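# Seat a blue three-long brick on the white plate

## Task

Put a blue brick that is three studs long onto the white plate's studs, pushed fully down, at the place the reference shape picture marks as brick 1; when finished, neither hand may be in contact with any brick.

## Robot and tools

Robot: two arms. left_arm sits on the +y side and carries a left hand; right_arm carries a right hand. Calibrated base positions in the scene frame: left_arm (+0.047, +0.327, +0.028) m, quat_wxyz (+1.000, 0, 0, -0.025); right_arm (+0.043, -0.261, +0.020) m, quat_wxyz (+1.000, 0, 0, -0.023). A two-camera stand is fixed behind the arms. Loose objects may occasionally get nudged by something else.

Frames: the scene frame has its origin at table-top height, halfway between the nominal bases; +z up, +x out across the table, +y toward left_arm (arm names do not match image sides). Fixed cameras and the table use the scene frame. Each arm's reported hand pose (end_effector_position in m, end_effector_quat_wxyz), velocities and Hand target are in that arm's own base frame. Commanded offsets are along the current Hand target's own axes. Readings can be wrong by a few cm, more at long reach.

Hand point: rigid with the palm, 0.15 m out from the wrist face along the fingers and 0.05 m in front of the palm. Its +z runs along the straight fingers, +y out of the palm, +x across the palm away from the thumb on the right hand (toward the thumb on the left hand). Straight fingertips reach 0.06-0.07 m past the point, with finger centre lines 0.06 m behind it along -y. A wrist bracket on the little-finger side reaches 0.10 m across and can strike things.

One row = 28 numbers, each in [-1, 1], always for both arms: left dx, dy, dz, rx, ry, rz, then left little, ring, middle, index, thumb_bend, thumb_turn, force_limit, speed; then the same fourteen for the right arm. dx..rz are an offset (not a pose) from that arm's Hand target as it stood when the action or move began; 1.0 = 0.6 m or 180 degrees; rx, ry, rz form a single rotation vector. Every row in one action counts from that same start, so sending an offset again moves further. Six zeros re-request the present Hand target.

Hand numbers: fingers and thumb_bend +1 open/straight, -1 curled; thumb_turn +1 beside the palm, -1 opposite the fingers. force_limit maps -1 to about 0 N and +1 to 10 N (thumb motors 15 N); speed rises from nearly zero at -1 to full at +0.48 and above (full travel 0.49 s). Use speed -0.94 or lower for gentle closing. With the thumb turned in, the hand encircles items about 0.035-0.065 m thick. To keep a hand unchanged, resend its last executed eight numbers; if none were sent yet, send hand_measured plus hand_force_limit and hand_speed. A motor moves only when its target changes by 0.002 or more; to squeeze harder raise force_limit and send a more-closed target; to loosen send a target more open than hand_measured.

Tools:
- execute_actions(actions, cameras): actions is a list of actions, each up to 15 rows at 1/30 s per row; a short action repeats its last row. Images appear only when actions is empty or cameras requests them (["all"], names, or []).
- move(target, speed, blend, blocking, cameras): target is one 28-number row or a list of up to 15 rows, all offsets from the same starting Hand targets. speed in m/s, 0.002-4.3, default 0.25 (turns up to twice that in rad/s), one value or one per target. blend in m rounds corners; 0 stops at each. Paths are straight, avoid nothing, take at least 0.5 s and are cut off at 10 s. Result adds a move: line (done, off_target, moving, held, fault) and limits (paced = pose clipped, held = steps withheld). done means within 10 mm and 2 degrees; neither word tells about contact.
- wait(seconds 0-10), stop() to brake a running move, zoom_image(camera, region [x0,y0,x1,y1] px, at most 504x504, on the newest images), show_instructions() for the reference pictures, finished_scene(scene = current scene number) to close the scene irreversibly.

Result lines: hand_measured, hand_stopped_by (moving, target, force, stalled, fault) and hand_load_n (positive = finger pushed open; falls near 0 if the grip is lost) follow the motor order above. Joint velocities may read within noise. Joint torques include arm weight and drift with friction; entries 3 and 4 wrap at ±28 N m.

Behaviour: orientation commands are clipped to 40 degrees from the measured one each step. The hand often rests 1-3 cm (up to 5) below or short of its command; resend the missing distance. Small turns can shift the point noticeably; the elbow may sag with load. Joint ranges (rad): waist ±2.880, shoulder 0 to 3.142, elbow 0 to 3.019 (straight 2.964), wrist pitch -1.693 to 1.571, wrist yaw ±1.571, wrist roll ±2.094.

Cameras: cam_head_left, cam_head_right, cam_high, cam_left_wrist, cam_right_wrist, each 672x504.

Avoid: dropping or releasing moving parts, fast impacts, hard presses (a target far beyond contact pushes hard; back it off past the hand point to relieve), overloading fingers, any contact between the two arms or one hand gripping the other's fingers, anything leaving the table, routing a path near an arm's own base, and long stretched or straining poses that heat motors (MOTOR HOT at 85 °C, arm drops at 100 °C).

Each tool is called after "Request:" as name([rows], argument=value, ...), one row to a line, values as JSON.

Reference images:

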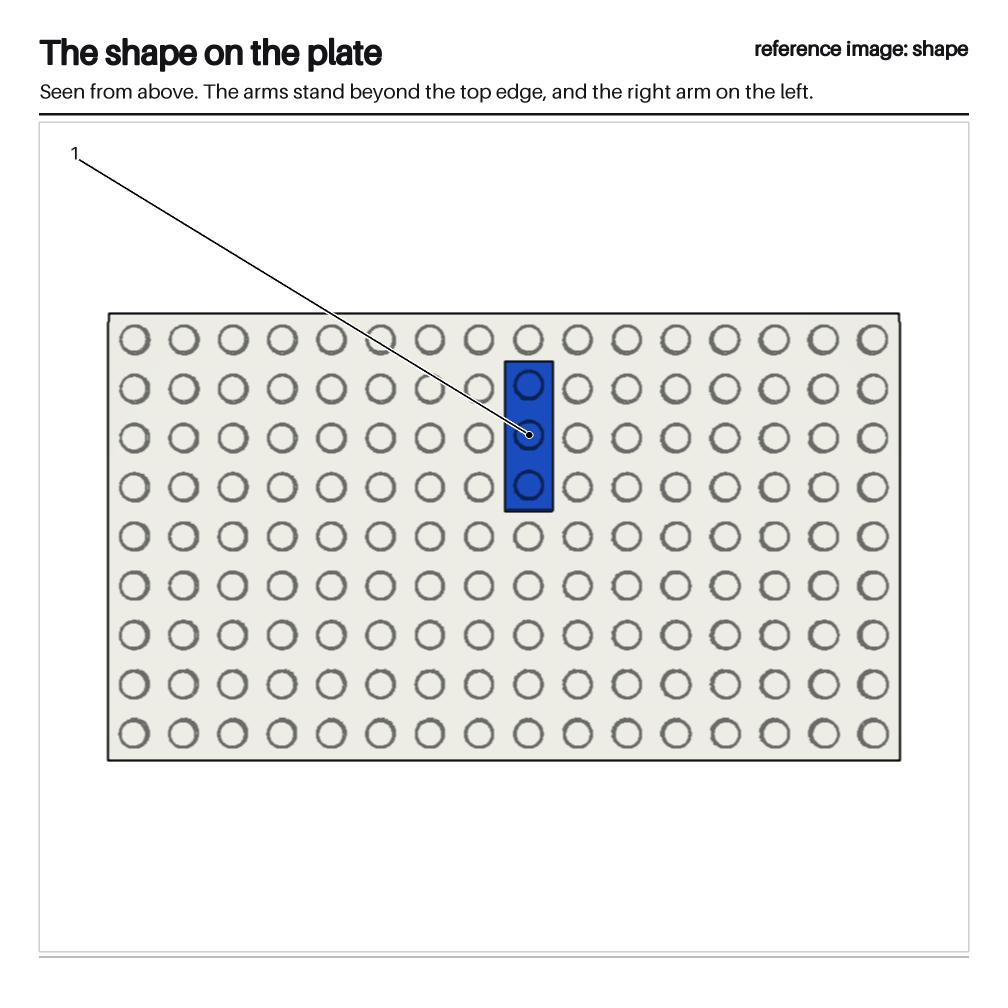

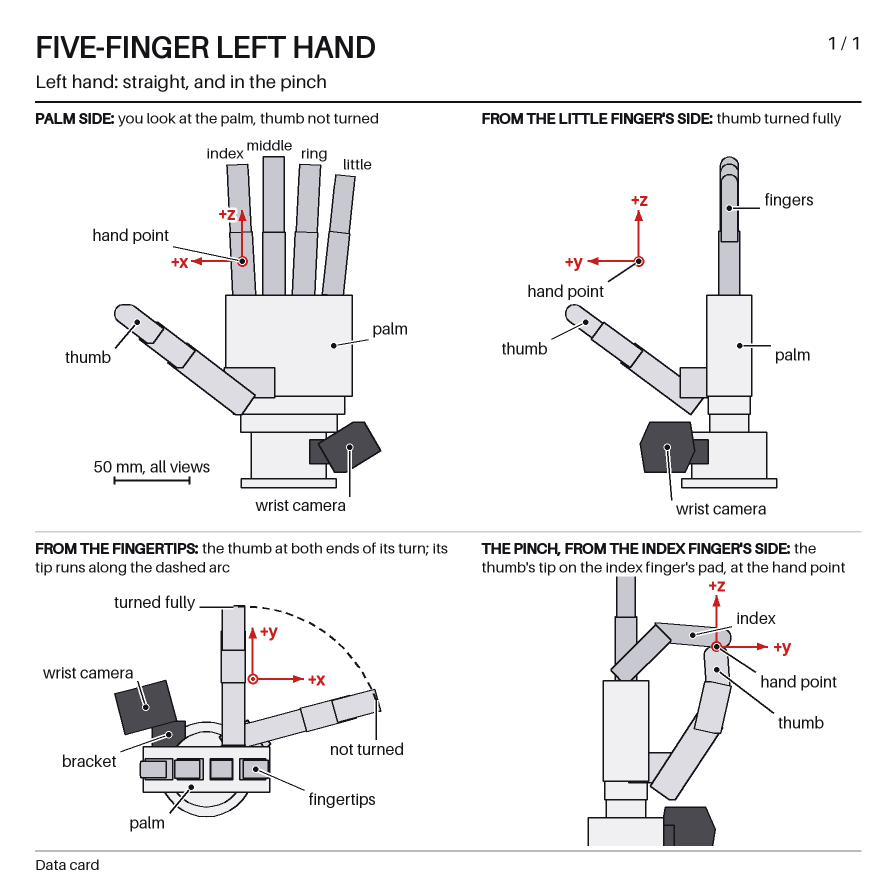

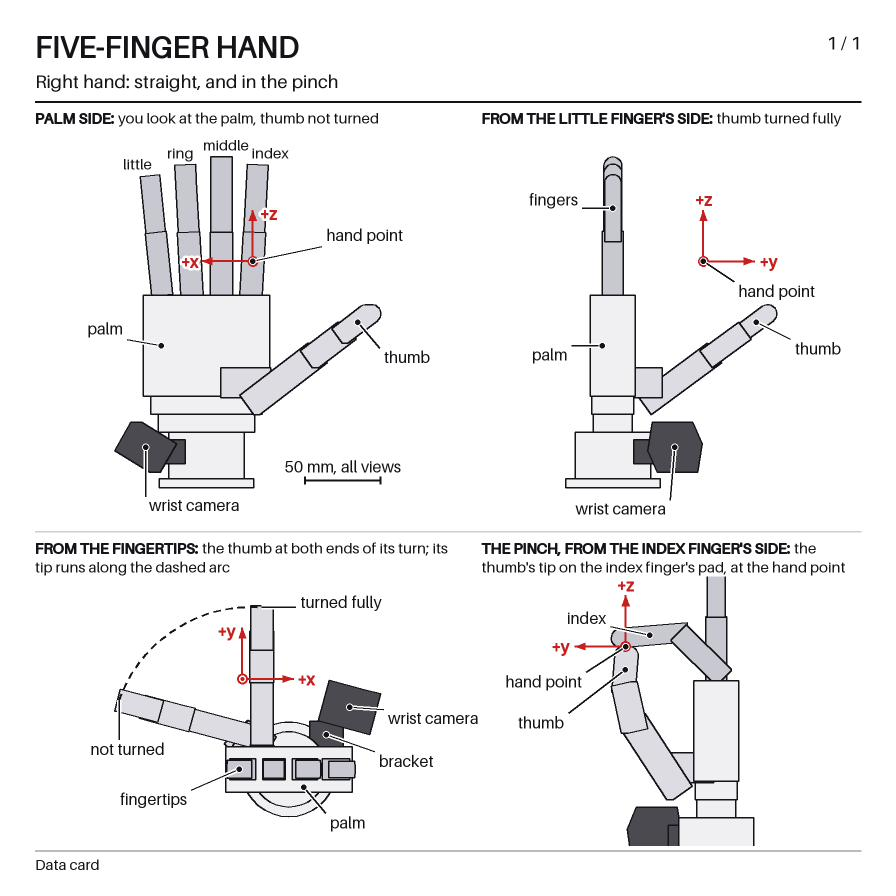

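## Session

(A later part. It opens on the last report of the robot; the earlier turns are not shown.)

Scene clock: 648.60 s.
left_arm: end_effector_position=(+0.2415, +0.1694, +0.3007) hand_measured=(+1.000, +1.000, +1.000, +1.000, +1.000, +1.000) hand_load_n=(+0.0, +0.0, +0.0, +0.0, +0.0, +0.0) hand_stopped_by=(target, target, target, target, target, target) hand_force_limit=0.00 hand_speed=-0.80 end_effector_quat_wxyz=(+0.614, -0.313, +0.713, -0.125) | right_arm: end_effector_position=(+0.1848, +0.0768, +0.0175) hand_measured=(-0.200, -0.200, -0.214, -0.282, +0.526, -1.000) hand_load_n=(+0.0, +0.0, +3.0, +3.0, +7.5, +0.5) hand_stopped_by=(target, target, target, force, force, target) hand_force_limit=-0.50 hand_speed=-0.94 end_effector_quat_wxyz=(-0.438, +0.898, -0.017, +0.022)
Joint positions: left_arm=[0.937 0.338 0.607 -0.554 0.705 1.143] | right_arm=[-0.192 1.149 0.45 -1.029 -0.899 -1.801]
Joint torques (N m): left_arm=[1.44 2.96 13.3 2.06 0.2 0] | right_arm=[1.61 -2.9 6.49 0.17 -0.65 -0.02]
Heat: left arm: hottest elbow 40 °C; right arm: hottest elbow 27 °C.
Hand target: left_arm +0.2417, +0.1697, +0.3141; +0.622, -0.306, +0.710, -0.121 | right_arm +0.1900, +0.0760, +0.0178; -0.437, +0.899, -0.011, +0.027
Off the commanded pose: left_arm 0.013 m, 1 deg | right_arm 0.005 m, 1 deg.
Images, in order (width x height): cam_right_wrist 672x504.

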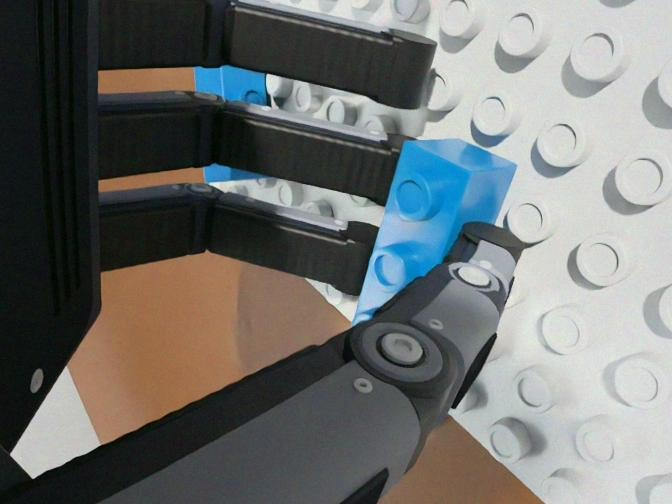

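Request:
execute_actions([
  [[0,0,0,0,0,0,1,1,1,1,1,1,0,-0.8,0,0,0,0,0,0,-0.2,-0.2,-0.19,-0.2,0.57,-1,0.3,-0.93]],
], cameras=["cam_right_wrist"])

Request:
zoom_image(camera="cam_right_wrist", region=[400, 80, 570, 250])

Scene clock: 649.87 s.
left_arm: end_effector_position=(+0.2415, +0.1694, +0.3007) hand_measured=(+1.000, +1.000, +1.000, +1.000, +1.000, +1.000) hand_load_n=(+0.0, +0.0, -0.5, +0.0, -0.5, +0.0) hand_stopped_by=(target, target, target, target, target, target) hand_force_limit=0.00 hand_speed=-0.80 end_effector_quat_wxyz=(+0.614, -0.313, +0.713, -0.125) | right_arm: end_effector_position=(+0.1848, +0.0768, +0.0175) hand_measured=(-0.200, -0.200, -0.190, -0.200, +0.570, -1.000) hand_load_n=(+0.0, +0.0, +0.0, +0.0, +0.0, +0.0) hand_stopped_by=(target, target, target, target, target, target) hand_force_limit=0.30 hand_speed=-0.93 end_effector_quat_wxyz=(-0.438, +0.898, -0.017, +0.022)
Joint positions: left_arm=[0.937 0.338 0.607 -0.554 0.705 1.143] | right_arm=[-0.192 1.149 0.45 -1.029 -0.899 -1.801]
Joint torques (N m): left_arm=[2.2 1.85 13.2 2.14 0.21 0.05] | right_arm=[1.73 -2.9 6.43 0.2 -0.65 -0.01]
Heat: left arm: hottest elbow 40 °C; right arm: hottest elbow 26 °C.
Hand target: left_arm +0.2417, +0.1697, +0.3141; +0.622, -0.306, +0.710, -0.121 | right_arm +0.1900, +0.0760, +0.0178; -0.437, +0.899, -0.011, +0.027
Off the commanded pose: left_arm 0.013 m, 1 deg | right_arm 0.005 m, 1 deg.
Images, in order (width x height): cam_right_wrist 672x504.

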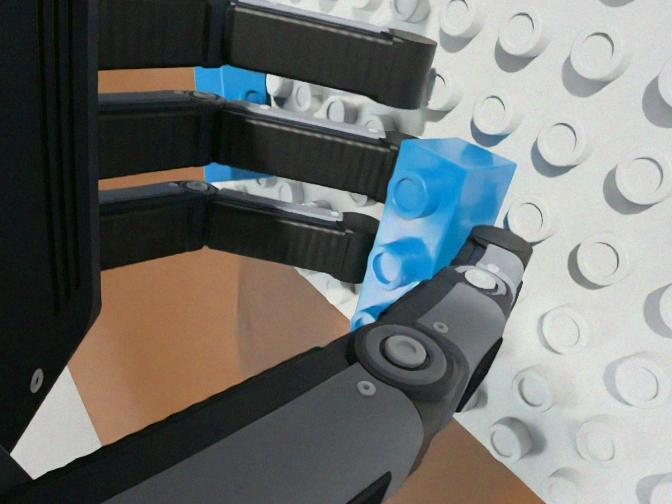

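Scaled by 2.965 from the camera's 672x504 image, which has a finer 960x720 frame.

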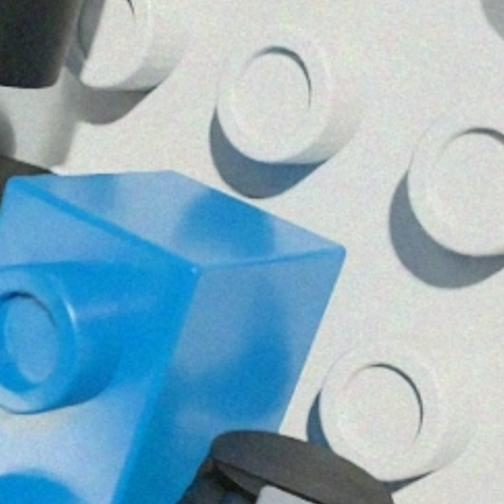

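Request:
move([
  [0,0,0,0,0,0,1,1,1,1,1,1,0,-0.8,0,0,0,0,0,0,-0.05,-0.05,-0.02,-0.02,0.85,-1,0.3,-0.6],
  [0,0,0,0,0,0,1,1,1,1,1,1,0,-0.8,0,-0.0657,-0.0514,0,0,0,-0.05,-0.05,-0.02,-0.02,0.85,-1,0.3,-0.6],
  [0,0,0,0,0,0,1,1,1,1,1,1,0,-0.8,-0.0237,-0.0245,-0.0829,0,0,0,-1,-1,-1,-1,1,1,0.3,-0.2],
], speed=[0.05, 0.05, 0.1], cameras=["cam_right_wrist"])

Scene clock: 656.53 s.
left_arm: end_effector_position=(+0.2415, +0.1694, +0.3007) hand_measured=(+1.000, +1.000, +1.000, +1.000, +1.000, +1.000) hand_load_n=(+0.0, +0.0, +0.0, +0.0, +0.0, +0.0) hand_stopped_by=(target, target, target, target, target, target) hand_force_limit=0.00 hand_speed=-0.80 end_effector_quat_wxyz=(+0.614, -0.313, +0.713, -0.125) | right_arm: end_effector_position=(+0.1599, +0.0528, +0.0510) hand_measured=(-1.000, -1.000, -1.000, -1.000, +1.000, +1.000) hand_load_n=(+0.0, +0.0, +0.0, +0.0, +0.0, -0.5) hand_stopped_by=(target, target, target, target, target, target) hand_force_limit=0.30 hand_speed=-0.20 end_effector_quat_wxyz=(-0.440, +0.898, -0.014, +0.016)
Joint positions: left_arm=[0.937 0.338 0.607 -0.554 0.705 1.143] | right_arm=[-0.338 1.069 0.494 -1.344 -0.861 -2.039]
Joint torques (N m): left_arm=[2.14 2.14 13.27 2.09 0.25 0.07] | right_arm=[0.56 -2.02 8.85 -0.81 -0.6 -0.01]
Heat: left arm: hottest elbow 40 °C; right arm: hottest elbow 27 °C.
Hand target: left_arm +0.2417, +0.1697, +0.3141; +0.622, -0.306, +0.710, -0.121 | right_arm +0.1729, +0.0466, +0.0594; -0.437, +0.899, -0.011, +0.027
Off the commanded pose: left_arm 0.013 m, 1 deg | right_arm 0.017 m, 1 deg.
move: off_target (left_arm, right_arm); target 3's new numbers were sent with right_arm's hand 0.017 m and 1 deg from that target
Images, in order (width x height): cam_right_wrist 672x504.

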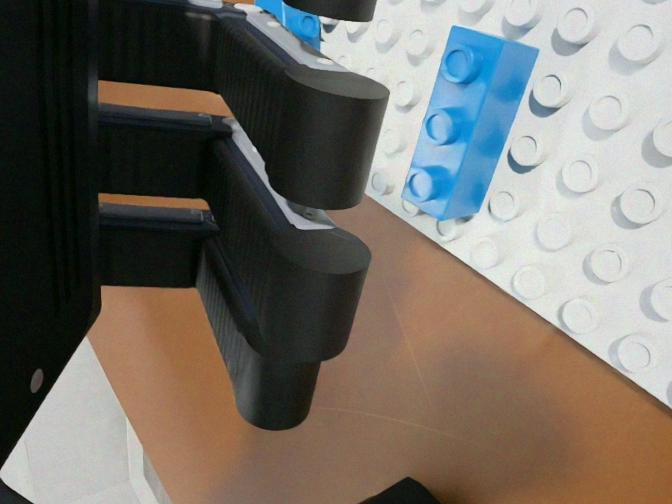

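Request:
zoom_image(camera="cam_right_wrist", region=[380, 10, 620, 250])

Scaled by 2.100 from the camera's 672x504 image, which has a finer 960x720 frame.

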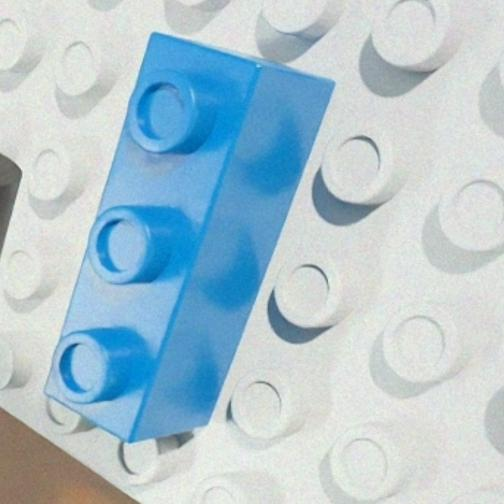

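Request:
move(target=[0,0,0,0,0,0,1,1,1,1,1,1,0,-0.8,0.0,0.0510,0.0481,0,0,0,-1,-1,-1,-1,1,1,0.3,-0.2], speed=0.06, cameras=["cam_right_wrist"])

Scene clock: 659.67 s.
left_arm: end_effector_position=(+0.2415, +0.1694, +0.3007) hand_measured=(+1.000, +1.000, +1.000, +1.000, +1.000, +1.000) hand_load_n=(+0.0, +0.0, +0.0, +0.0, +0.0, +0.0) hand_stopped_by=(target, target, target, target, target, target) hand_force_limit=0.00 hand_speed=-0.80 end_effector_quat_wxyz=(+0.614, -0.313, +0.713, -0.125) | right_arm: end_effector_position=(+0.1750, +0.0484, +0.0190) hand_measured=(-1.000, -1.000, -1.000, -1.000, +1.000, +1.000) hand_load_n=(+0.0, +0.0, +0.0, +0.0, +0.0, +0.0) hand_stopped_by=(target, target, target, target, target, target) hand_force_limit=0.30 hand_speed=-0.20 end_effector_quat_wxyz=(-0.436, +0.899, -0.010, +0.031)
Joint positions: left_arm=[0.937 0.338 0.607 -0.554 0.705 1.143] | right_arm=[-0.336 1.168 0.463 -1.176 -0.864 -2.028]
Joint torques (N m): left_arm=[1.85 1.9 13.59 2.1 0.17 -0.05] | right_arm=[2.32 -2.84 5.53 -0.08 -0.73 0.18]
Heat: left arm: hottest elbow 40 °C; right arm: hottest elbow 26 °C.
Hand target: left_arm +0.2417, +0.1697, +0.3141; +0.622, -0.306, +0.710, -0.121 | right_arm +0.1748, +0.0503, +0.0176; -0.437, +0.899, -0.011, +0.027
Off the commanded pose: left_arm 0.013 m, 1 deg | right_arm 0.002 m, 0 deg.
move: off_target (left_arm)
Images, in order (width x height): cam_right_wrist 672x504.

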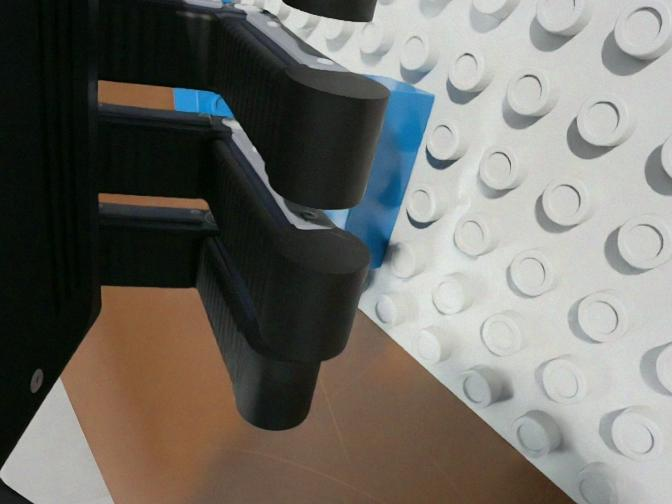

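Request:
move(target=[0,0,0,0,0,0,1,1,1,1,1,1,0,-0.8,-0.0115,0.0060,0.0088,0,0,0,-1,-1,-1,-1,1,1,0.3,-0.2], speed=0.04, cameras=["cam_right_wrist", "cam_head_left"])

Request:
zoom_image(camera="cam_head_left", region=[470, 310, 570, 385])

Scene clock: 661.10 s.
left_arm: end_effector_position=(+0.2415, +0.1694, +0.3007) hand_measured=(+1.000, +1.000, +1.000, +1.000, +1.000, +1.000) hand_load_n=(+0.0, +0.0, +0.0, +0.0, +0.0, +0.0) hand_stopped_by=(target, target, target, target, target, target) hand_force_limit=0.00 hand_speed=-0.80 end_effector_quat_wxyz=(+0.614, -0.313, +0.713, -0.125) | right_arm: end_effector_position=(+0.1680, +0.0509, +0.0121) hand_measured=(-1.000, -1.000, -1.000, -1.000, +1.000, +1.000) hand_load_n=(+0.0, +0.0, +0.0, +0.0, +0.0, +0.0) hand_stopped_by=(target, target, target, target, target, target) hand_force_limit=0.30 hand_speed=-0.20 end_effector_quat_wxyz=(-0.436, +0.899, -0.011, +0.029)
Joint positions: left_arm=[0.937 0.338 0.607 -0.554 0.705 1.143] | right_arm=[-0.336 1.168 0.438 -1.155 -0.864 -2.027]
Joint torques (N m): left_arm=[2.73 2.14 13.3 2.17 0.31 -0.03] | right_arm=[2.32 -2.9 5.35 -0.06 -0.72 0.14]
Heat: left arm: hottest elbow 40 °C; right arm: hottest elbow 26 °C.
Hand target: left_arm +0.2417, +0.1697, +0.3141; +0.622, -0.306, +0.710, -0.121 | right_arm +0.1681, +0.0526, +0.0112; -0.437, +0.899, -0.011, +0.027
Off the commanded pose: left_arm 0.013 m, 1 deg | right_arm 0.002 m, 0 deg.
move: off_target (left_arm)
Images, in order (width x height): cam_head_left 672x504, cam_right_wrist 672x504.

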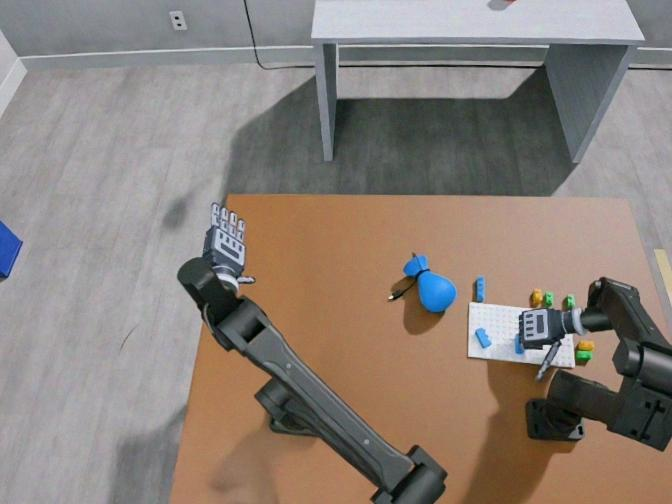

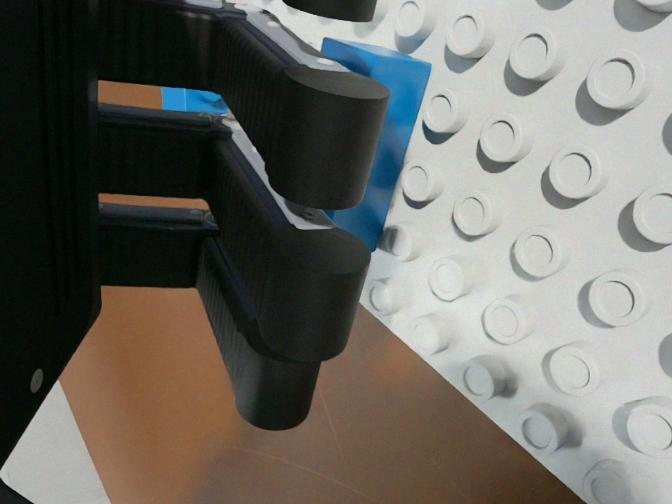

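Scaled by 5.040 from the camera's 672x504 image, which has a finer 960x720 frame.

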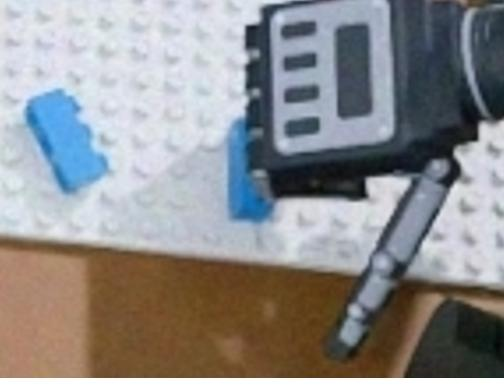

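Request:
execute_actions([
  [[0,0.0042,0.0054,0,0,0,1,1,1,1,1,1,0,-0.8,0,0.0042,0.0054,0,0,0,-1,-1,-1,-1,1,1,0.3,-0.2]],
])

Request:
execute_actions([
  [[0,0,0,0,0,0,1,1,1,1,1,1,0,-0.8,0,0.0042,0.0054,0,0,0,-1,-1,-1,-1,1,1,0.3,-0.2]],
], cameras=["cam_right_wrist"])

Scene clock: 662.33 s.
left_arm: end_effector_position=(+0.2417, +0.1697, +0.3015) hand_measured=(+1.000, +1.000, +1.000, +1.000, +1.000, +1.000) hand_load_n=(+0.0, +0.0, +0.0, +0.0, +0.0, +0.0) hand_stopped_by=(target, target, target, target, target, target) hand_force_limit=0.00 hand_speed=-0.80 end_effector_quat_wxyz=(+0.615, -0.312, +0.713, -0.125) | right_arm: end_effector_position=(+0.1687, +0.0516, +0.0086) hand_measured=(-1.000, -1.000, -1.000, -1.000, +1.000, +1.000) hand_load_n=(+0.0, +0.0, +0.0, +0.0, +0.0, -0.5) hand_stopped_by=(target, target, target, target, target, target) hand_force_limit=0.30 hand_speed=-0.20 end_effector_quat_wxyz=(-0.436, +0.899, -0.011, +0.031)
Joint positions: left_arm=[0.937 0.338 0.607 -0.551 0.705 1.143] | right_arm=[-0.332 1.174 0.431 -1.133 -0.866 -2.021]
Joint torques (N m): left_arm=[2.02 3.43 12.81 2.74 0.14 -0.01] | right_arm=[2.32 -2.61 5.3 0.01 -0.72 0.14]
Heat: left arm: hottest elbow 40 °C; right arm: hottest elbow 26 °C.
Hand target: left_arm +0.2441, +0.1723, +0.3121; +0.622, -0.306, +0.710, -0.121 | right_arm +0.1682, +0.0536, +0.0072; -0.437, +0.899, -0.011, +0.027
Off the commanded pose: left_arm 0.011 m, 1 deg | right_arm 0.002 m, 0 deg.

Scene clock: 663.03 s.
left_arm: end_effector_position=(+0.2417, +0.1697, +0.3015) hand_measured=(+1.000, +1.000, +1.000, +1.000, +1.000, +1.000) hand_load_n=(+0.0, +0.0, +0.0, +0.0, +0.0, +0.0) hand_stopped_by=(target, target, target, target, target, target) hand_force_limit=0.00 hand_speed=-0.80 end_effector_quat_wxyz=(+0.615, -0.312, +0.713, -0.125) | right_arm: end_effector_position=(+0.1689, +0.0525, +0.0046) hand_measured=(-1.000, -1.000, -1.000, -1.000, +1.000, +1.000) hand_load_n=(+0.0, +0.0, +0.0, +0.0, +0.0, -0.5) hand_stopped_by=(target, target, target, target, target, target) hand_force_limit=0.30 hand_speed=-0.20 end_effector_quat_wxyz=(-0.436, +0.899, -0.011, +0.031)
Joint positions: left_arm=[0.937 0.338 0.607 -0.551 0.705 1.143] | right_arm=[-0.327 1.184 0.425 -1.11 -0.868 -2.013]
Joint torques (N m): left_arm=[1.61 2.78 12.88 2.54 0.11 0.01] | right_arm=[2.32 -2.73 5.27 -0.08 -0.73 0.14]
Heat: left arm: hottest elbow 40 °C; right arm: hottest elbow 26 °C.
Hand target: left_arm +0.2441, +0.1723, +0.3121; +0.622, -0.306, +0.710, -0.121 | right_arm +0.1685, +0.0546, +0.0033; -0.437, +0.899, -0.011, +0.027
Off the commanded pose: left_arm 0.011 m, 1 deg | right_arm 0.003 m, 0 deg.
Images, in order (width x height): cam_right_wrist 672x504.

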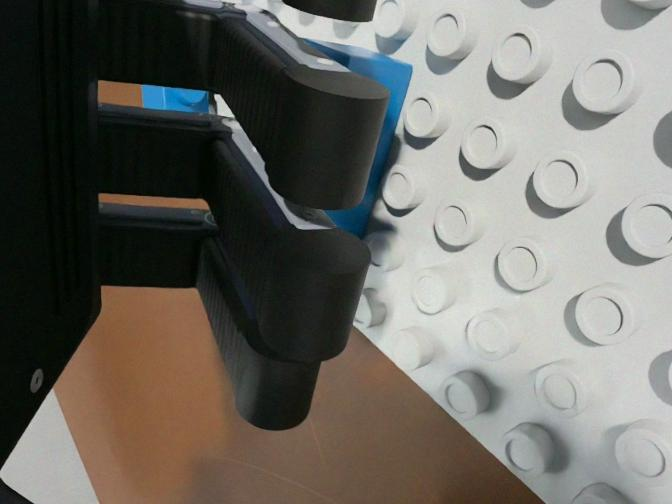

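Request:
execute_actions(actions=[], cameras=["cam_head_left", "cam_high", "cam_head_right"])

Request:
zoom_image(camera="cam_head_left", region=[496, 322, 546, 372])

Request:
zoom_image(camera="cam_head_right", region=[420, 310, 520, 385])

Scene clock: 663.47 s.
left_arm: end_effector_position=(+0.2417, +0.1697, +0.3015) hand_measured=(+1.000, +1.000, +1.000, +1.000, +1.000, +1.000) hand_load_n=(+0.0, +0.0, +0.0, +0.0, +0.0, +0.0) hand_stopped_by=(target, target, target, target, target, target) hand_force_limit=0.00 hand_speed=-0.80 end_effector_quat_wxyz=(+0.615, -0.312, +0.713, -0.125) | right_arm: end_effector_position=(+0.1689, +0.0525, +0.0046) hand_measured=(-1.000, -1.000, -1.000, -1.000, +1.000, +1.000) hand_load_n=(+0.0, +0.0, +0.0, +0.0, -0.5, +0.0) hand_stopped_by=(target, target, target, target, target, target) hand_force_limit=0.30 hand_speed=-0.20 end_effector_quat_wxyz=(-0.436, +0.899, -0.011, +0.031)
Joint positions: left_arm=[0.937 0.338 0.607 -0.551 0.705 1.143] | right_arm=[-0.327 1.184 0.425 -1.11 -0.868 -2.013]
Joint velocities: within noise
Joint torques (N m): left_arm=[2.73 3.84 12.56 2.48 0.08 0] | right_arm=[2.2 -2.61 5.26 -0.02 -0.73 0.15]
Motor temperatures (°C): left_arm=[19 17 40 20 17 19] | right_arm=[25 21 26 18 21 18]
Heat: left arm: hottest elbow 40 °C; right arm: hottest elbow 26 °C.
Hand target: left_arm +0.2441, +0.1723, +0.3121; +0.622, -0.306, +0.710, -0.121 | right_arm +0.1685, +0.0546, +0.0033; -0.437, +0.899, -0.011, +0.027
Off the commanded pose: left_arm 0.011 m, 1 deg | right_arm 0.003 m, 0 deg.
Images, in order (width x height): cam_head_left 672x504, cam_head_right 672x504, cam_high 672x504.

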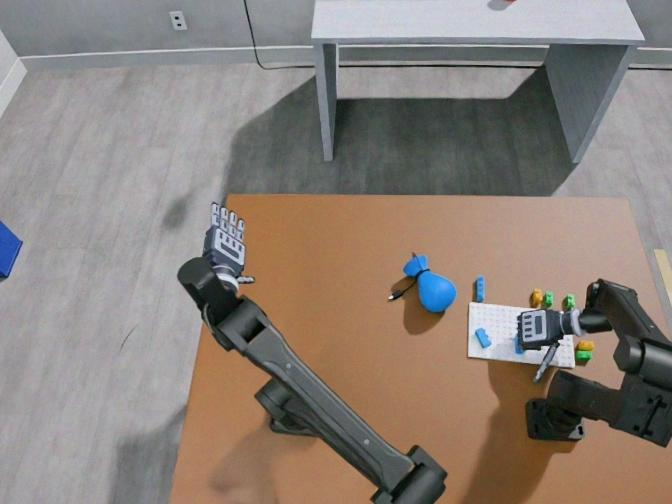

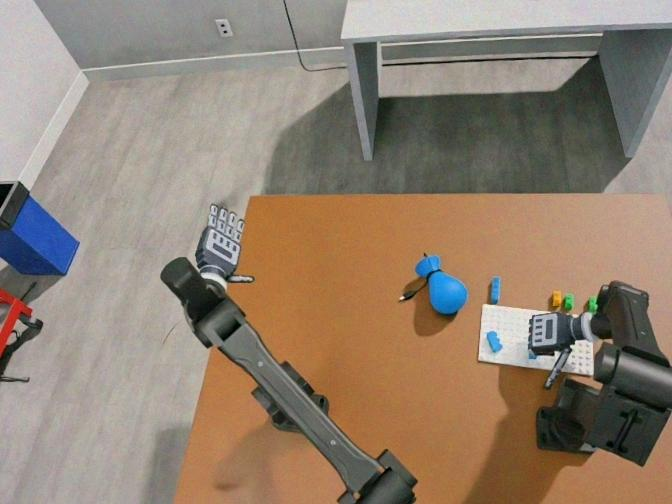

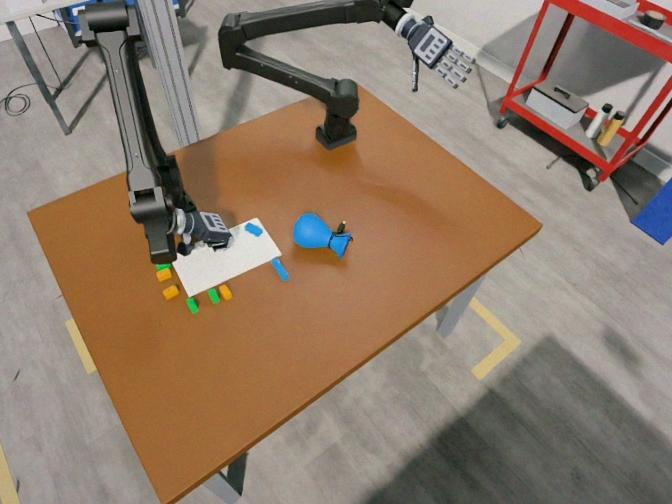

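Scaled by 10.080 from the camera's 672x504 image, which has a finer 960x720 frame.

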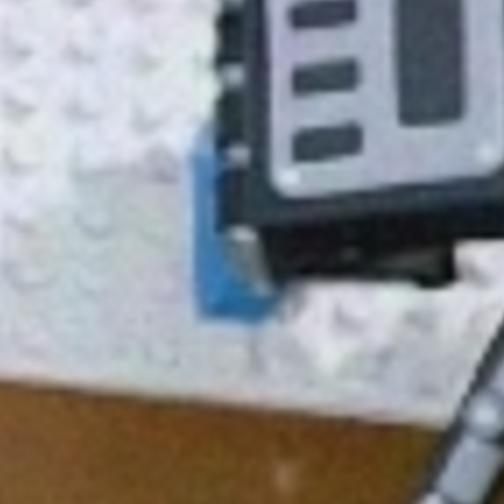

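Scaled by 5.040 from the camera's 672x504 image, which has a finer 960x720 frame.

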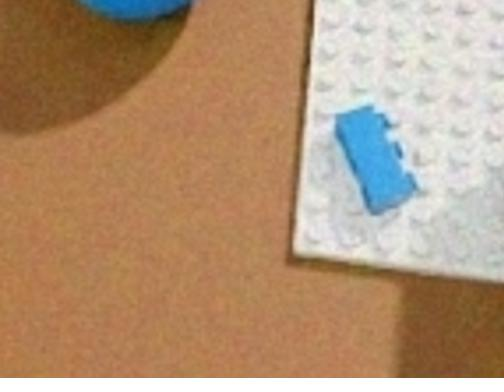

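Request:
execute_actions([
  [[0,0,0,0,0,0,1,1,1,1,1,1,0,-0.8,0,0.0026,0.0026,0,0,0,-1,-1,-1,-1,1,1,0.3,-0.2]],
  [[0,0,0,0,0,0,1,1,1,1,1,1,0,-0.8,0,0.0026,0.0026,0,0,0,-1,-1,-1,-1,1,1,0.3,-0.2]],
], cameras=["cam_right_wrist"])

Request:
zoom_image(camera="cam_right_wrist", region=[270, 0, 510, 240])

Scene clock: 665.87 s.
left_arm: end_effector_position=(+0.2417, +0.1697, +0.3015) hand_measured=(+1.000, +1.000, +1.000, +1.000, +1.000, +1.000) hand_load_n=(+0.0, +0.0, +0.0, +0.0, +0.0, +0.0) hand_stopped_by=(target, target, target, target, target, target) hand_force_limit=0.00 hand_speed=-0.80 end_effector_quat_wxyz=(+0.615, -0.312, +0.713, -0.125) | right_arm: end_effector_position=(+0.1694, +0.0533, +0.0009) hand_measured=(-1.000, -1.000, -1.000, -1.000, +1.000, +1.000) hand_load_n=(+0.0, +0.0, +0.0, +0.0, +0.0, +0.0) hand_stopped_by=(target, target, target, target, target, target) hand_force_limit=0.30 hand_speed=-0.20 end_effector_quat_wxyz=(-0.437, +0.899, -0.012, +0.031)
Joint positions: left_arm=[0.937 0.338 0.607 -0.551 0.705 1.143] | right_arm=[-0.324 1.197 0.42 -1.089 -0.87 -2.007]
Joint torques (N m): left_arm=[2.26 3.25 12.88 2.47 0.11 -0.07] | right_arm=[2.32 -2.61 5.12 0.03 -0.66 0.12]
Heat: left arm: hottest elbow 40 °C; right arm: hottest elbow 26 °C.
Hand target: left_arm +0.2441, +0.1723, +0.3121; +0.622, -0.306, +0.710, -0.121 | right_arm +0.1687, +0.0551, -0.0011; -0.437, +0.899, -0.011, +0.027
Off the commanded pose: left_arm 0.011 m, 1 deg | right_arm 0.003 m, 0 deg.
Images, in order (width x height): cam_right_wrist 672x504.

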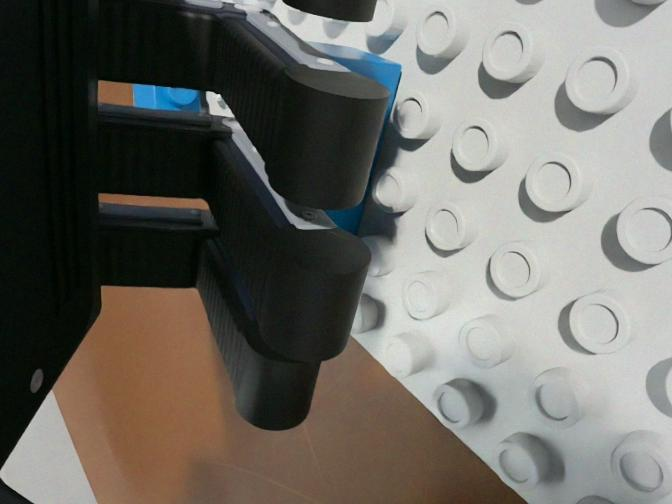

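Scaled by 2.100 from the camera's 672x504 image, which has a finer 960x720 frame.

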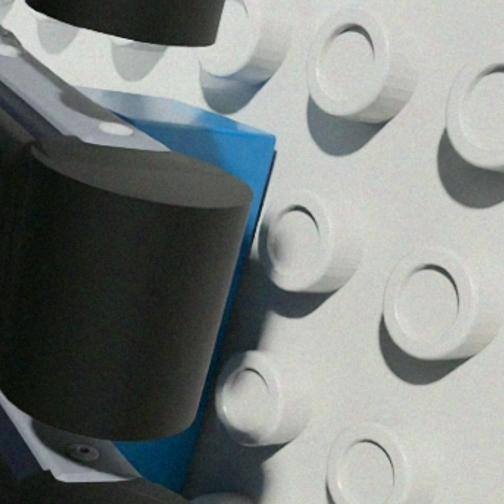

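Request:
move(target=[0,0,0,0,0,0,1,1,1,1,1,1,0,-0.8,0.0035,-0.030,-0.066,0,0,0,-1,-1,-1,-1,1,1,0.3,-0.2], speed=0.08, cameras=["cam_right_wrist"])

Request:
zoom_image(camera="cam_right_wrist", region=[380, 10, 620, 250])

Scene clock: 668.07 s.
left_arm: end_effector_position=(+0.2417, +0.1697, +0.3015) hand_measured=(+1.000, +1.000, +1.000, +1.000, +1.000, +1.000) hand_load_n=(+0.0, +0.0, +0.0, +0.0, +0.0, +0.0) hand_stopped_by=(target, target, target, target, target, target) hand_force_limit=0.00 hand_speed=-0.80 end_effector_quat_wxyz=(+0.615, -0.312, +0.713, -0.125) | right_arm: end_effector_position=(+0.1536, +0.0437, +0.0281) hand_measured=(-1.000, -1.000, -1.000, -1.000, +1.000, +1.000) hand_load_n=(+0.0, +0.0, +0.0, +0.0, +0.0, -0.5) hand_stopped_by=(target, target, target, target, target, target) hand_force_limit=0.30 hand_speed=-0.20 end_effector_quat_wxyz=(-0.439, +0.898, -0.021, +0.009)
Joint positions: left_arm=[0.937 0.338 0.607 -0.551 0.705 1.143] | right_arm=[-0.388 1.144 0.462 -1.298 -0.837 -2.097]
Joint torques (N m): left_arm=[1.61 2.37 12.81 2.45 0.08 -0.01] | right_arm=[0.67 -3.84 8.36 -1.05 -0.52 0]
Heat: left arm: hottest elbow 40 °C; right arm: hottest elbow 26 °C.
Hand target: left_arm +0.2441, +0.1723, +0.3121; +0.622, -0.306, +0.710, -0.121 | right_arm +0.1685, +0.0350, +0.0375; -0.437, +0.899, -0.011, +0.027
Off the commanded pose: left_arm 0.011 m, 1 deg | right_arm 0.020 m, 2 deg.
joint sent to its limit (right arm) — joint 6 (wrist roll), lower limit. The joint targets still meet the commanded pose.
move: off_target (left_arm, right_arm)
Images, in order (width x height): cam_right_wrist 672x504.

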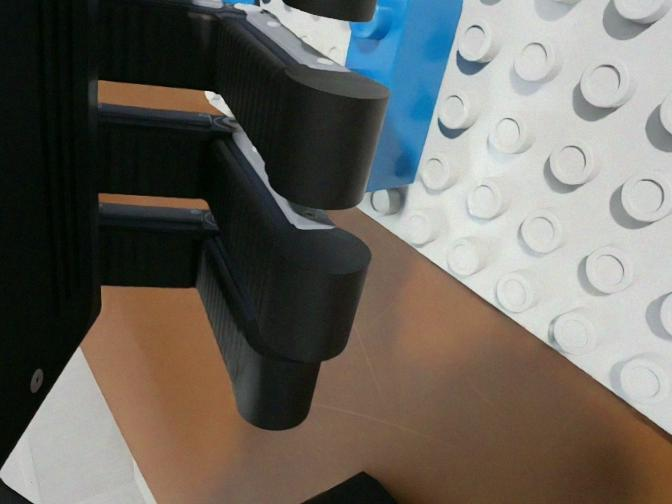

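Scaled by 2.100 from the camera's 672x504 image, which has a finer 960x720 frame.

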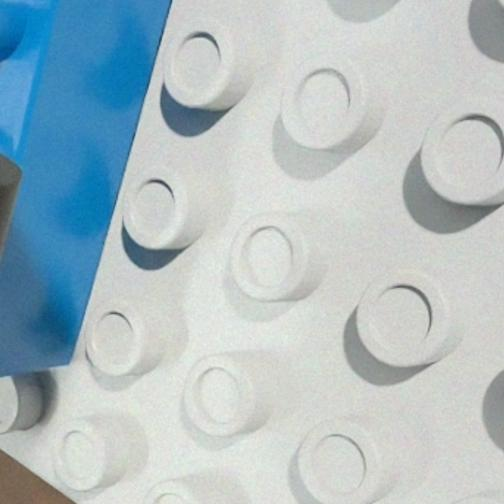

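Request:
move(target=[0,0,0,0,0,0,1,1,1,1,1,1,0,-0.8,0.0066,-0.0562,-0.0161,0,0,0,-1,-1,-1,-1,1,1,0.3,-0.2], speed=0.08, cameras=["cam_right_wrist"])

Request:
zoom_image(camera="cam_right_wrist", region=[380, 10, 620, 250])

Scene clock: 670.73 s.
left_arm: end_effector_position=(+0.2417, +0.1697, +0.3015) hand_measured=(+1.000, +1.000, +1.000, +1.000, +1.000, +1.000) hand_load_n=(+0.0, +0.0, +0.0, +0.0, +0.0, +0.0) hand_stopped_by=(target, target, target, target, target, target) hand_force_limit=0.00 hand_speed=-0.80 end_effector_quat_wxyz=(+0.615, -0.312, +0.713, -0.125) | right_arm: end_effector_position=(+0.1576, +0.0518, +0.0578) hand_measured=(-1.000, -1.000, -1.000, -1.000, +1.000, +1.000) hand_load_n=(+0.0, +0.0, +0.0, +0.0, +0.0, -0.5) hand_stopped_by=(target, target, target, target, target, target) hand_force_limit=0.30 hand_speed=-0.20 end_effector_quat_wxyz=(-0.442, +0.897, -0.019, +0.015)
Joint positions: left_arm=[0.937 0.338 0.607 -0.551 0.705 1.143] | right_arm=[-0.351 1.056 0.504 -1.382 -0.861 -2.049]
Joint torques (N m): left_arm=[2.32 3.14 12.92 2.4 0.14 -0.02] | right_arm=[2.2 -3.14 9.26 -0.85 -0.68 0.15]
Heat: left arm: hottest elbow 40 °C; right arm: hottest elbow 27 °C.
Hand target: left_arm +0.2441, +0.1723, +0.3121; +0.622, -0.306, +0.710, -0.121 | right_arm +0.1716, +0.0481, +0.0701; -0.437, +0.899, -0.011, +0.027
Off the commanded pose: left_arm 0.011 m, 1 deg | right_arm 0.019 m, 2 deg.
move: off_target (left_arm, right_arm)
Images, in order (width x height): cam_right_wrist 672x504.

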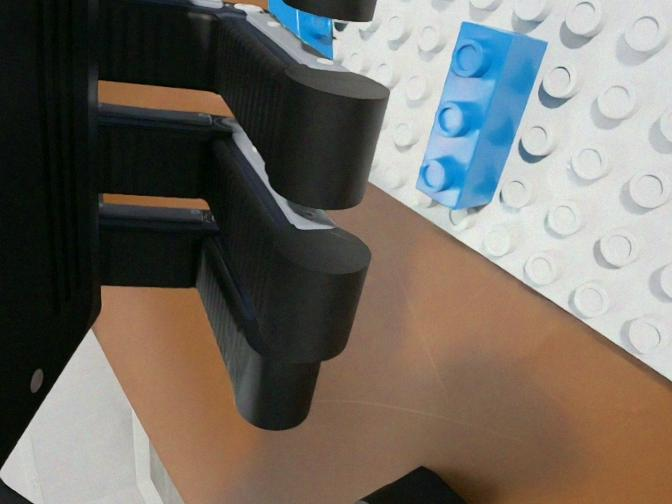

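Scaled by 2.100 from the camera's 672x504 image, which has a finer 960x720 frame.

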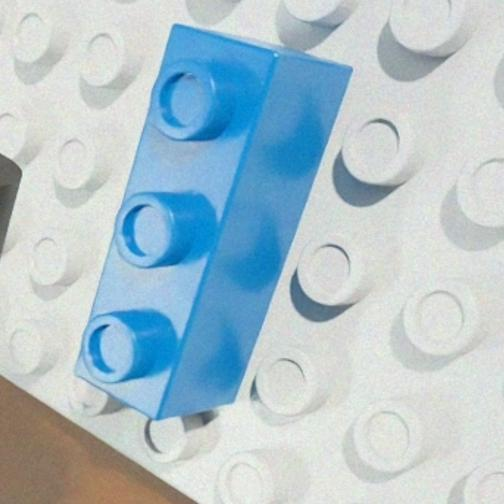

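Request:
move([
  [0,0,0,0,0,0,1,1,1,1,1,1,0,-0.8,0,0,0,0,0,0,-0.05,-0.05,-0.02,-0.02,0.85,-1,0.3,-0.2],
  [0,0,0,0,0,0,1,1,1,1,1,1,0,-0.8,0.0287,-0.0156,0.0473,0,0,0,-0.05,-0.05,-0.02,-0.02,0.85,-1,0.3,-0.2],
], speed=[0.1, 0.1], cameras=["cam_right_wrist"])

Scene clock: 675.27 s.
left_arm: end_effector_position=(+0.2417, +0.1697, +0.3015) hand_measured=(+1.000, +1.000, +1.000, +1.000, +1.000, +1.000) hand_load_n=(+0.0, +0.0, +0.0, +0.0, +0.0, +0.0) hand_stopped_by=(target, target, target, target, target, target) hand_force_limit=0.00 hand_speed=-0.80 end_effector_quat_wxyz=(+0.615, -0.312, +0.713, -0.125) | right_arm: end_effector_position=(+0.1782, +0.0766, +0.0539) hand_measured=(-0.050, -0.050, -0.020, -0.020, +0.850, -1.000) hand_load_n=(+0.0, +0.0, +0.5, +0.0, +0.0, +0.0) hand_stopped_by=(target, target, target, target, target, target) hand_force_limit=0.30 hand_speed=-0.20 end_effector_quat_wxyz=(-0.441, +0.897, -0.019, +0.015)
Joint positions: left_arm=[0.937 0.338 0.607 -0.551 0.705 1.143] | right_arm=[-0.202 1.056 0.504 -1.205 -0.9 -1.821]
Joint torques (N m): left_arm=[2.02 3.55 12.93 2.51 0.19 0.01] | right_arm=[2.49 -3.14 8.51 0.18 -0.59 0.13]
Heat: left arm: hottest elbow 40 °C; right arm: hottest elbow 27 °C.
Hand target: left_arm +0.2441, +0.1723, +0.3121; +0.622, -0.306, +0.710, -0.121 | right_arm +0.1904, +0.0755, +0.0606; -0.437, +0.899, -0.011, +0.027
Off the commanded pose: left_arm 0.011 m, 1 deg | right_arm 0.014 m, 2 deg.
move: off_target (left_arm, right_arm)
Images, in order (width x height): cam_right_wrist 672x504.

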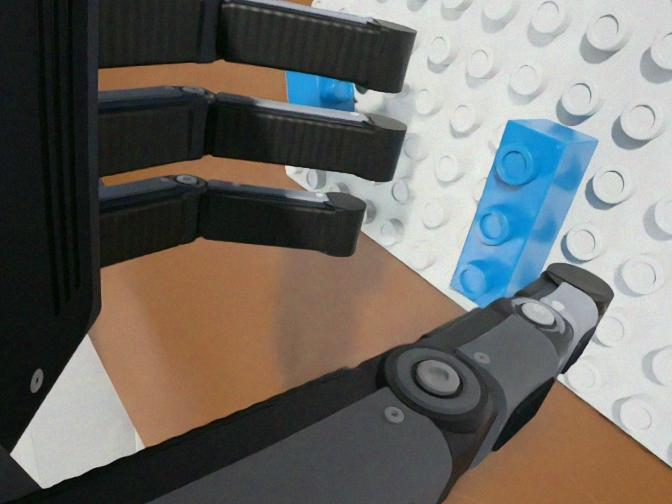

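Request:
move(target=[0,0,0,0,0,0,1,1,1,1,1,1,0,-0.8,0.0010,0.0500,0.0391,0,0,0,-0.05,-0.05,-0.02,-0.02,0.85,-1,0.3,-0.2], speed=0.06, cameras=["cam_right_wrist"])

Request:
zoom_image(camera="cam_right_wrist", region=[380, 60, 620, 300])

Scene clock: 676.77 s.
left_arm: end_effector_position=(+0.2417, +0.1697, +0.3015) hand_measured=(+1.000, +1.000, +1.000, +1.000, +1.000, +1.000) hand_load_n=(+0.0, +0.0, +0.0, +0.0, +0.0, +0.0) hand_stopped_by=(target, target, target, target, target, target) hand_force_limit=0.00 hand_speed=-0.80 end_effector_quat_wxyz=(+0.615, -0.312, +0.713, -0.125) | right_arm: end_effector_position=(+0.1929, +0.0737, +0.0244) hand_measured=(-0.050, -0.050, -0.020, -0.020, +0.850, -1.000) hand_load_n=(+0.0, +0.0, +0.0, +0.0, +0.0, +0.0) hand_stopped_by=(target, target, target, target, target, target) hand_force_limit=0.30 hand_speed=-0.20 end_effector_quat_wxyz=(-0.437, +0.899, -0.011, +0.031)
Joint positions: left_arm=[0.937 0.338 0.607 -0.551 0.705 1.143] | right_arm=[-0.2 1.144 0.473 -1.048 -0.899 -1.818]
Joint torques (N m): left_arm=[2.2 3.14 12.88 2.8 0.14 -0.02] | right_arm=[2.32 -2.84 5.98 0.24 -0.62 0.14]
Heat: left arm: hottest elbow 40 °C; right arm: hottest elbow 27 °C.
Hand target: left_arm +0.2441, +0.1723, +0.3121; +0.622, -0.306, +0.710, -0.121 | right_arm +0.1926, +0.0753, +0.0227; -0.437, +0.899, -0.011, +0.027
Off the commanded pose: left_arm 0.011 m, 1 deg | right_arm 0.003 m, 0 deg.
move: off_target (left_arm)
Images, in order (width x height): cam_right_wrist 672x504.

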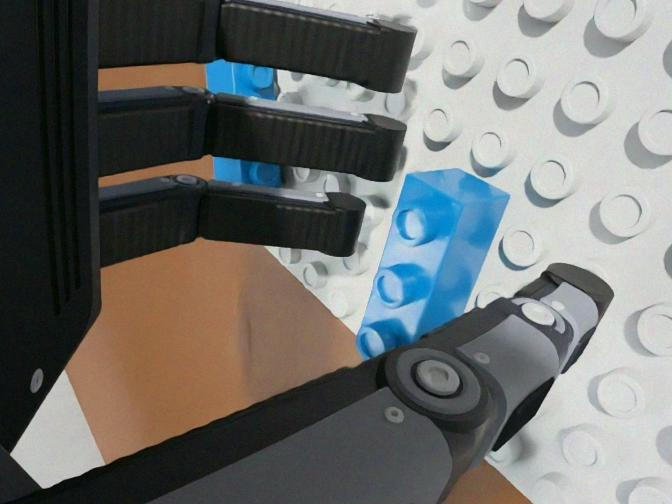

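Scaled by 2.100 from the camera's 672x504 image, which has a finer 960x720 frame.

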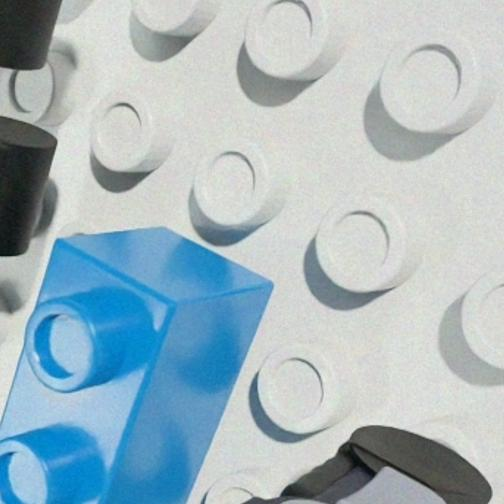

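Request:
move([
  [0,0,0,0,0,0,1,1,1,1,1,1,0,-0.8,-0.0129,0.0083,0.0042,0,0,0,-0.05,-0.05,-0.02,-0.02,0.85,-1,0.3,-0.2],
  [0,0,0,0,0,0,1,1,1,1,1,1,0,-0.8,-0.0129,0.0083,0.0042,0,0,0,-0.2,-0.2,-0.12,-0.12,0.65,-1,0.3,-0.5],
], speed=[0.05, 0.05], cameras=["cam_right_wrist"])

Request:
zoom_image(camera="cam_right_wrist", region=[350, 60, 590, 300])

Scene clock: 679.90 s.
left_arm: end_effector_position=(+0.2417, +0.1697, +0.3015) hand_measured=(+1.000, +1.000, +1.000, +1.000, +1.000, +1.000) hand_load_n=(+0.0, +0.0, +0.0, +0.0, +0.0, +0.0) hand_stopped_by=(target, target, target, target, target, target) hand_force_limit=0.00 hand_speed=-0.80 end_effector_quat_wxyz=(+0.615, -0.312, +0.713, -0.125) | right_arm: end_effector_position=(+0.1835, +0.0754, +0.0184) hand_measured=(-0.200, -0.200, -0.120, -0.120, +0.650, -1.000) hand_load_n=(+0.0, +0.0, -0.5, +0.0, +0.0, +0.0) hand_stopped_by=(target, target, target, target, target, target) hand_force_limit=0.30 hand_speed=-0.50 end_effector_quat_wxyz=(-0.438, +0.898, -0.015, +0.023)
Joint positions: left_arm=[0.937 0.338 0.607 -0.551 0.705 1.143] | right_arm=[-0.2 1.144 0.45 -1.042 -0.898 -1.818]
Joint torques (N m): left_arm=[2.26 3.49 12.94 2.82 0.07 0.03] | right_arm=[1.44 -3.19 5.81 0.23 -0.6 -0.03]
Heat: left arm: hottest elbow 40 °C; right arm: hottest elbow 27 °C.
Hand target: left_arm +0.2441, +0.1723, +0.3121; +0.622, -0.306, +0.710, -0.121 | right_arm +0.1850, +0.0745, +0.0169; -0.437, +0.899, -0.011, +0.027
Off the commanded pose: left_arm 0.011 m, 1 deg | right_arm 0.002 m, 1 deg.
move: off_target (left_arm)
Images, in order (width x height): cam_right_wrist 672x504.

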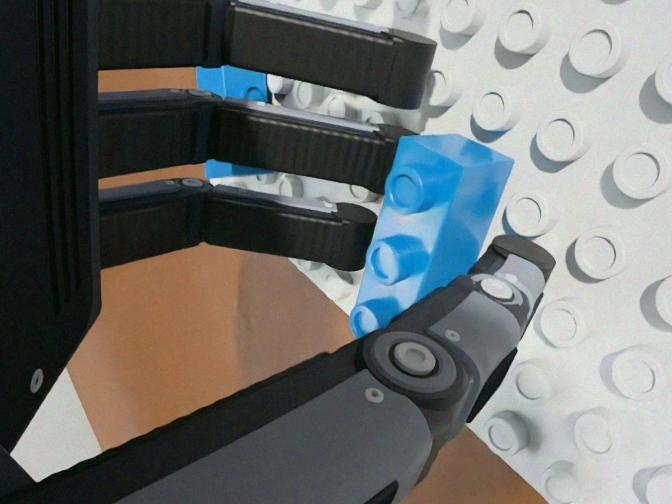

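Scaled by 2.100 from the camera's 672x504 image, which has a finer 960x720 frame.

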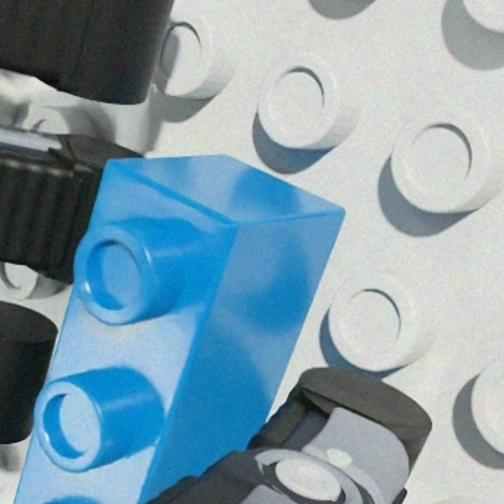

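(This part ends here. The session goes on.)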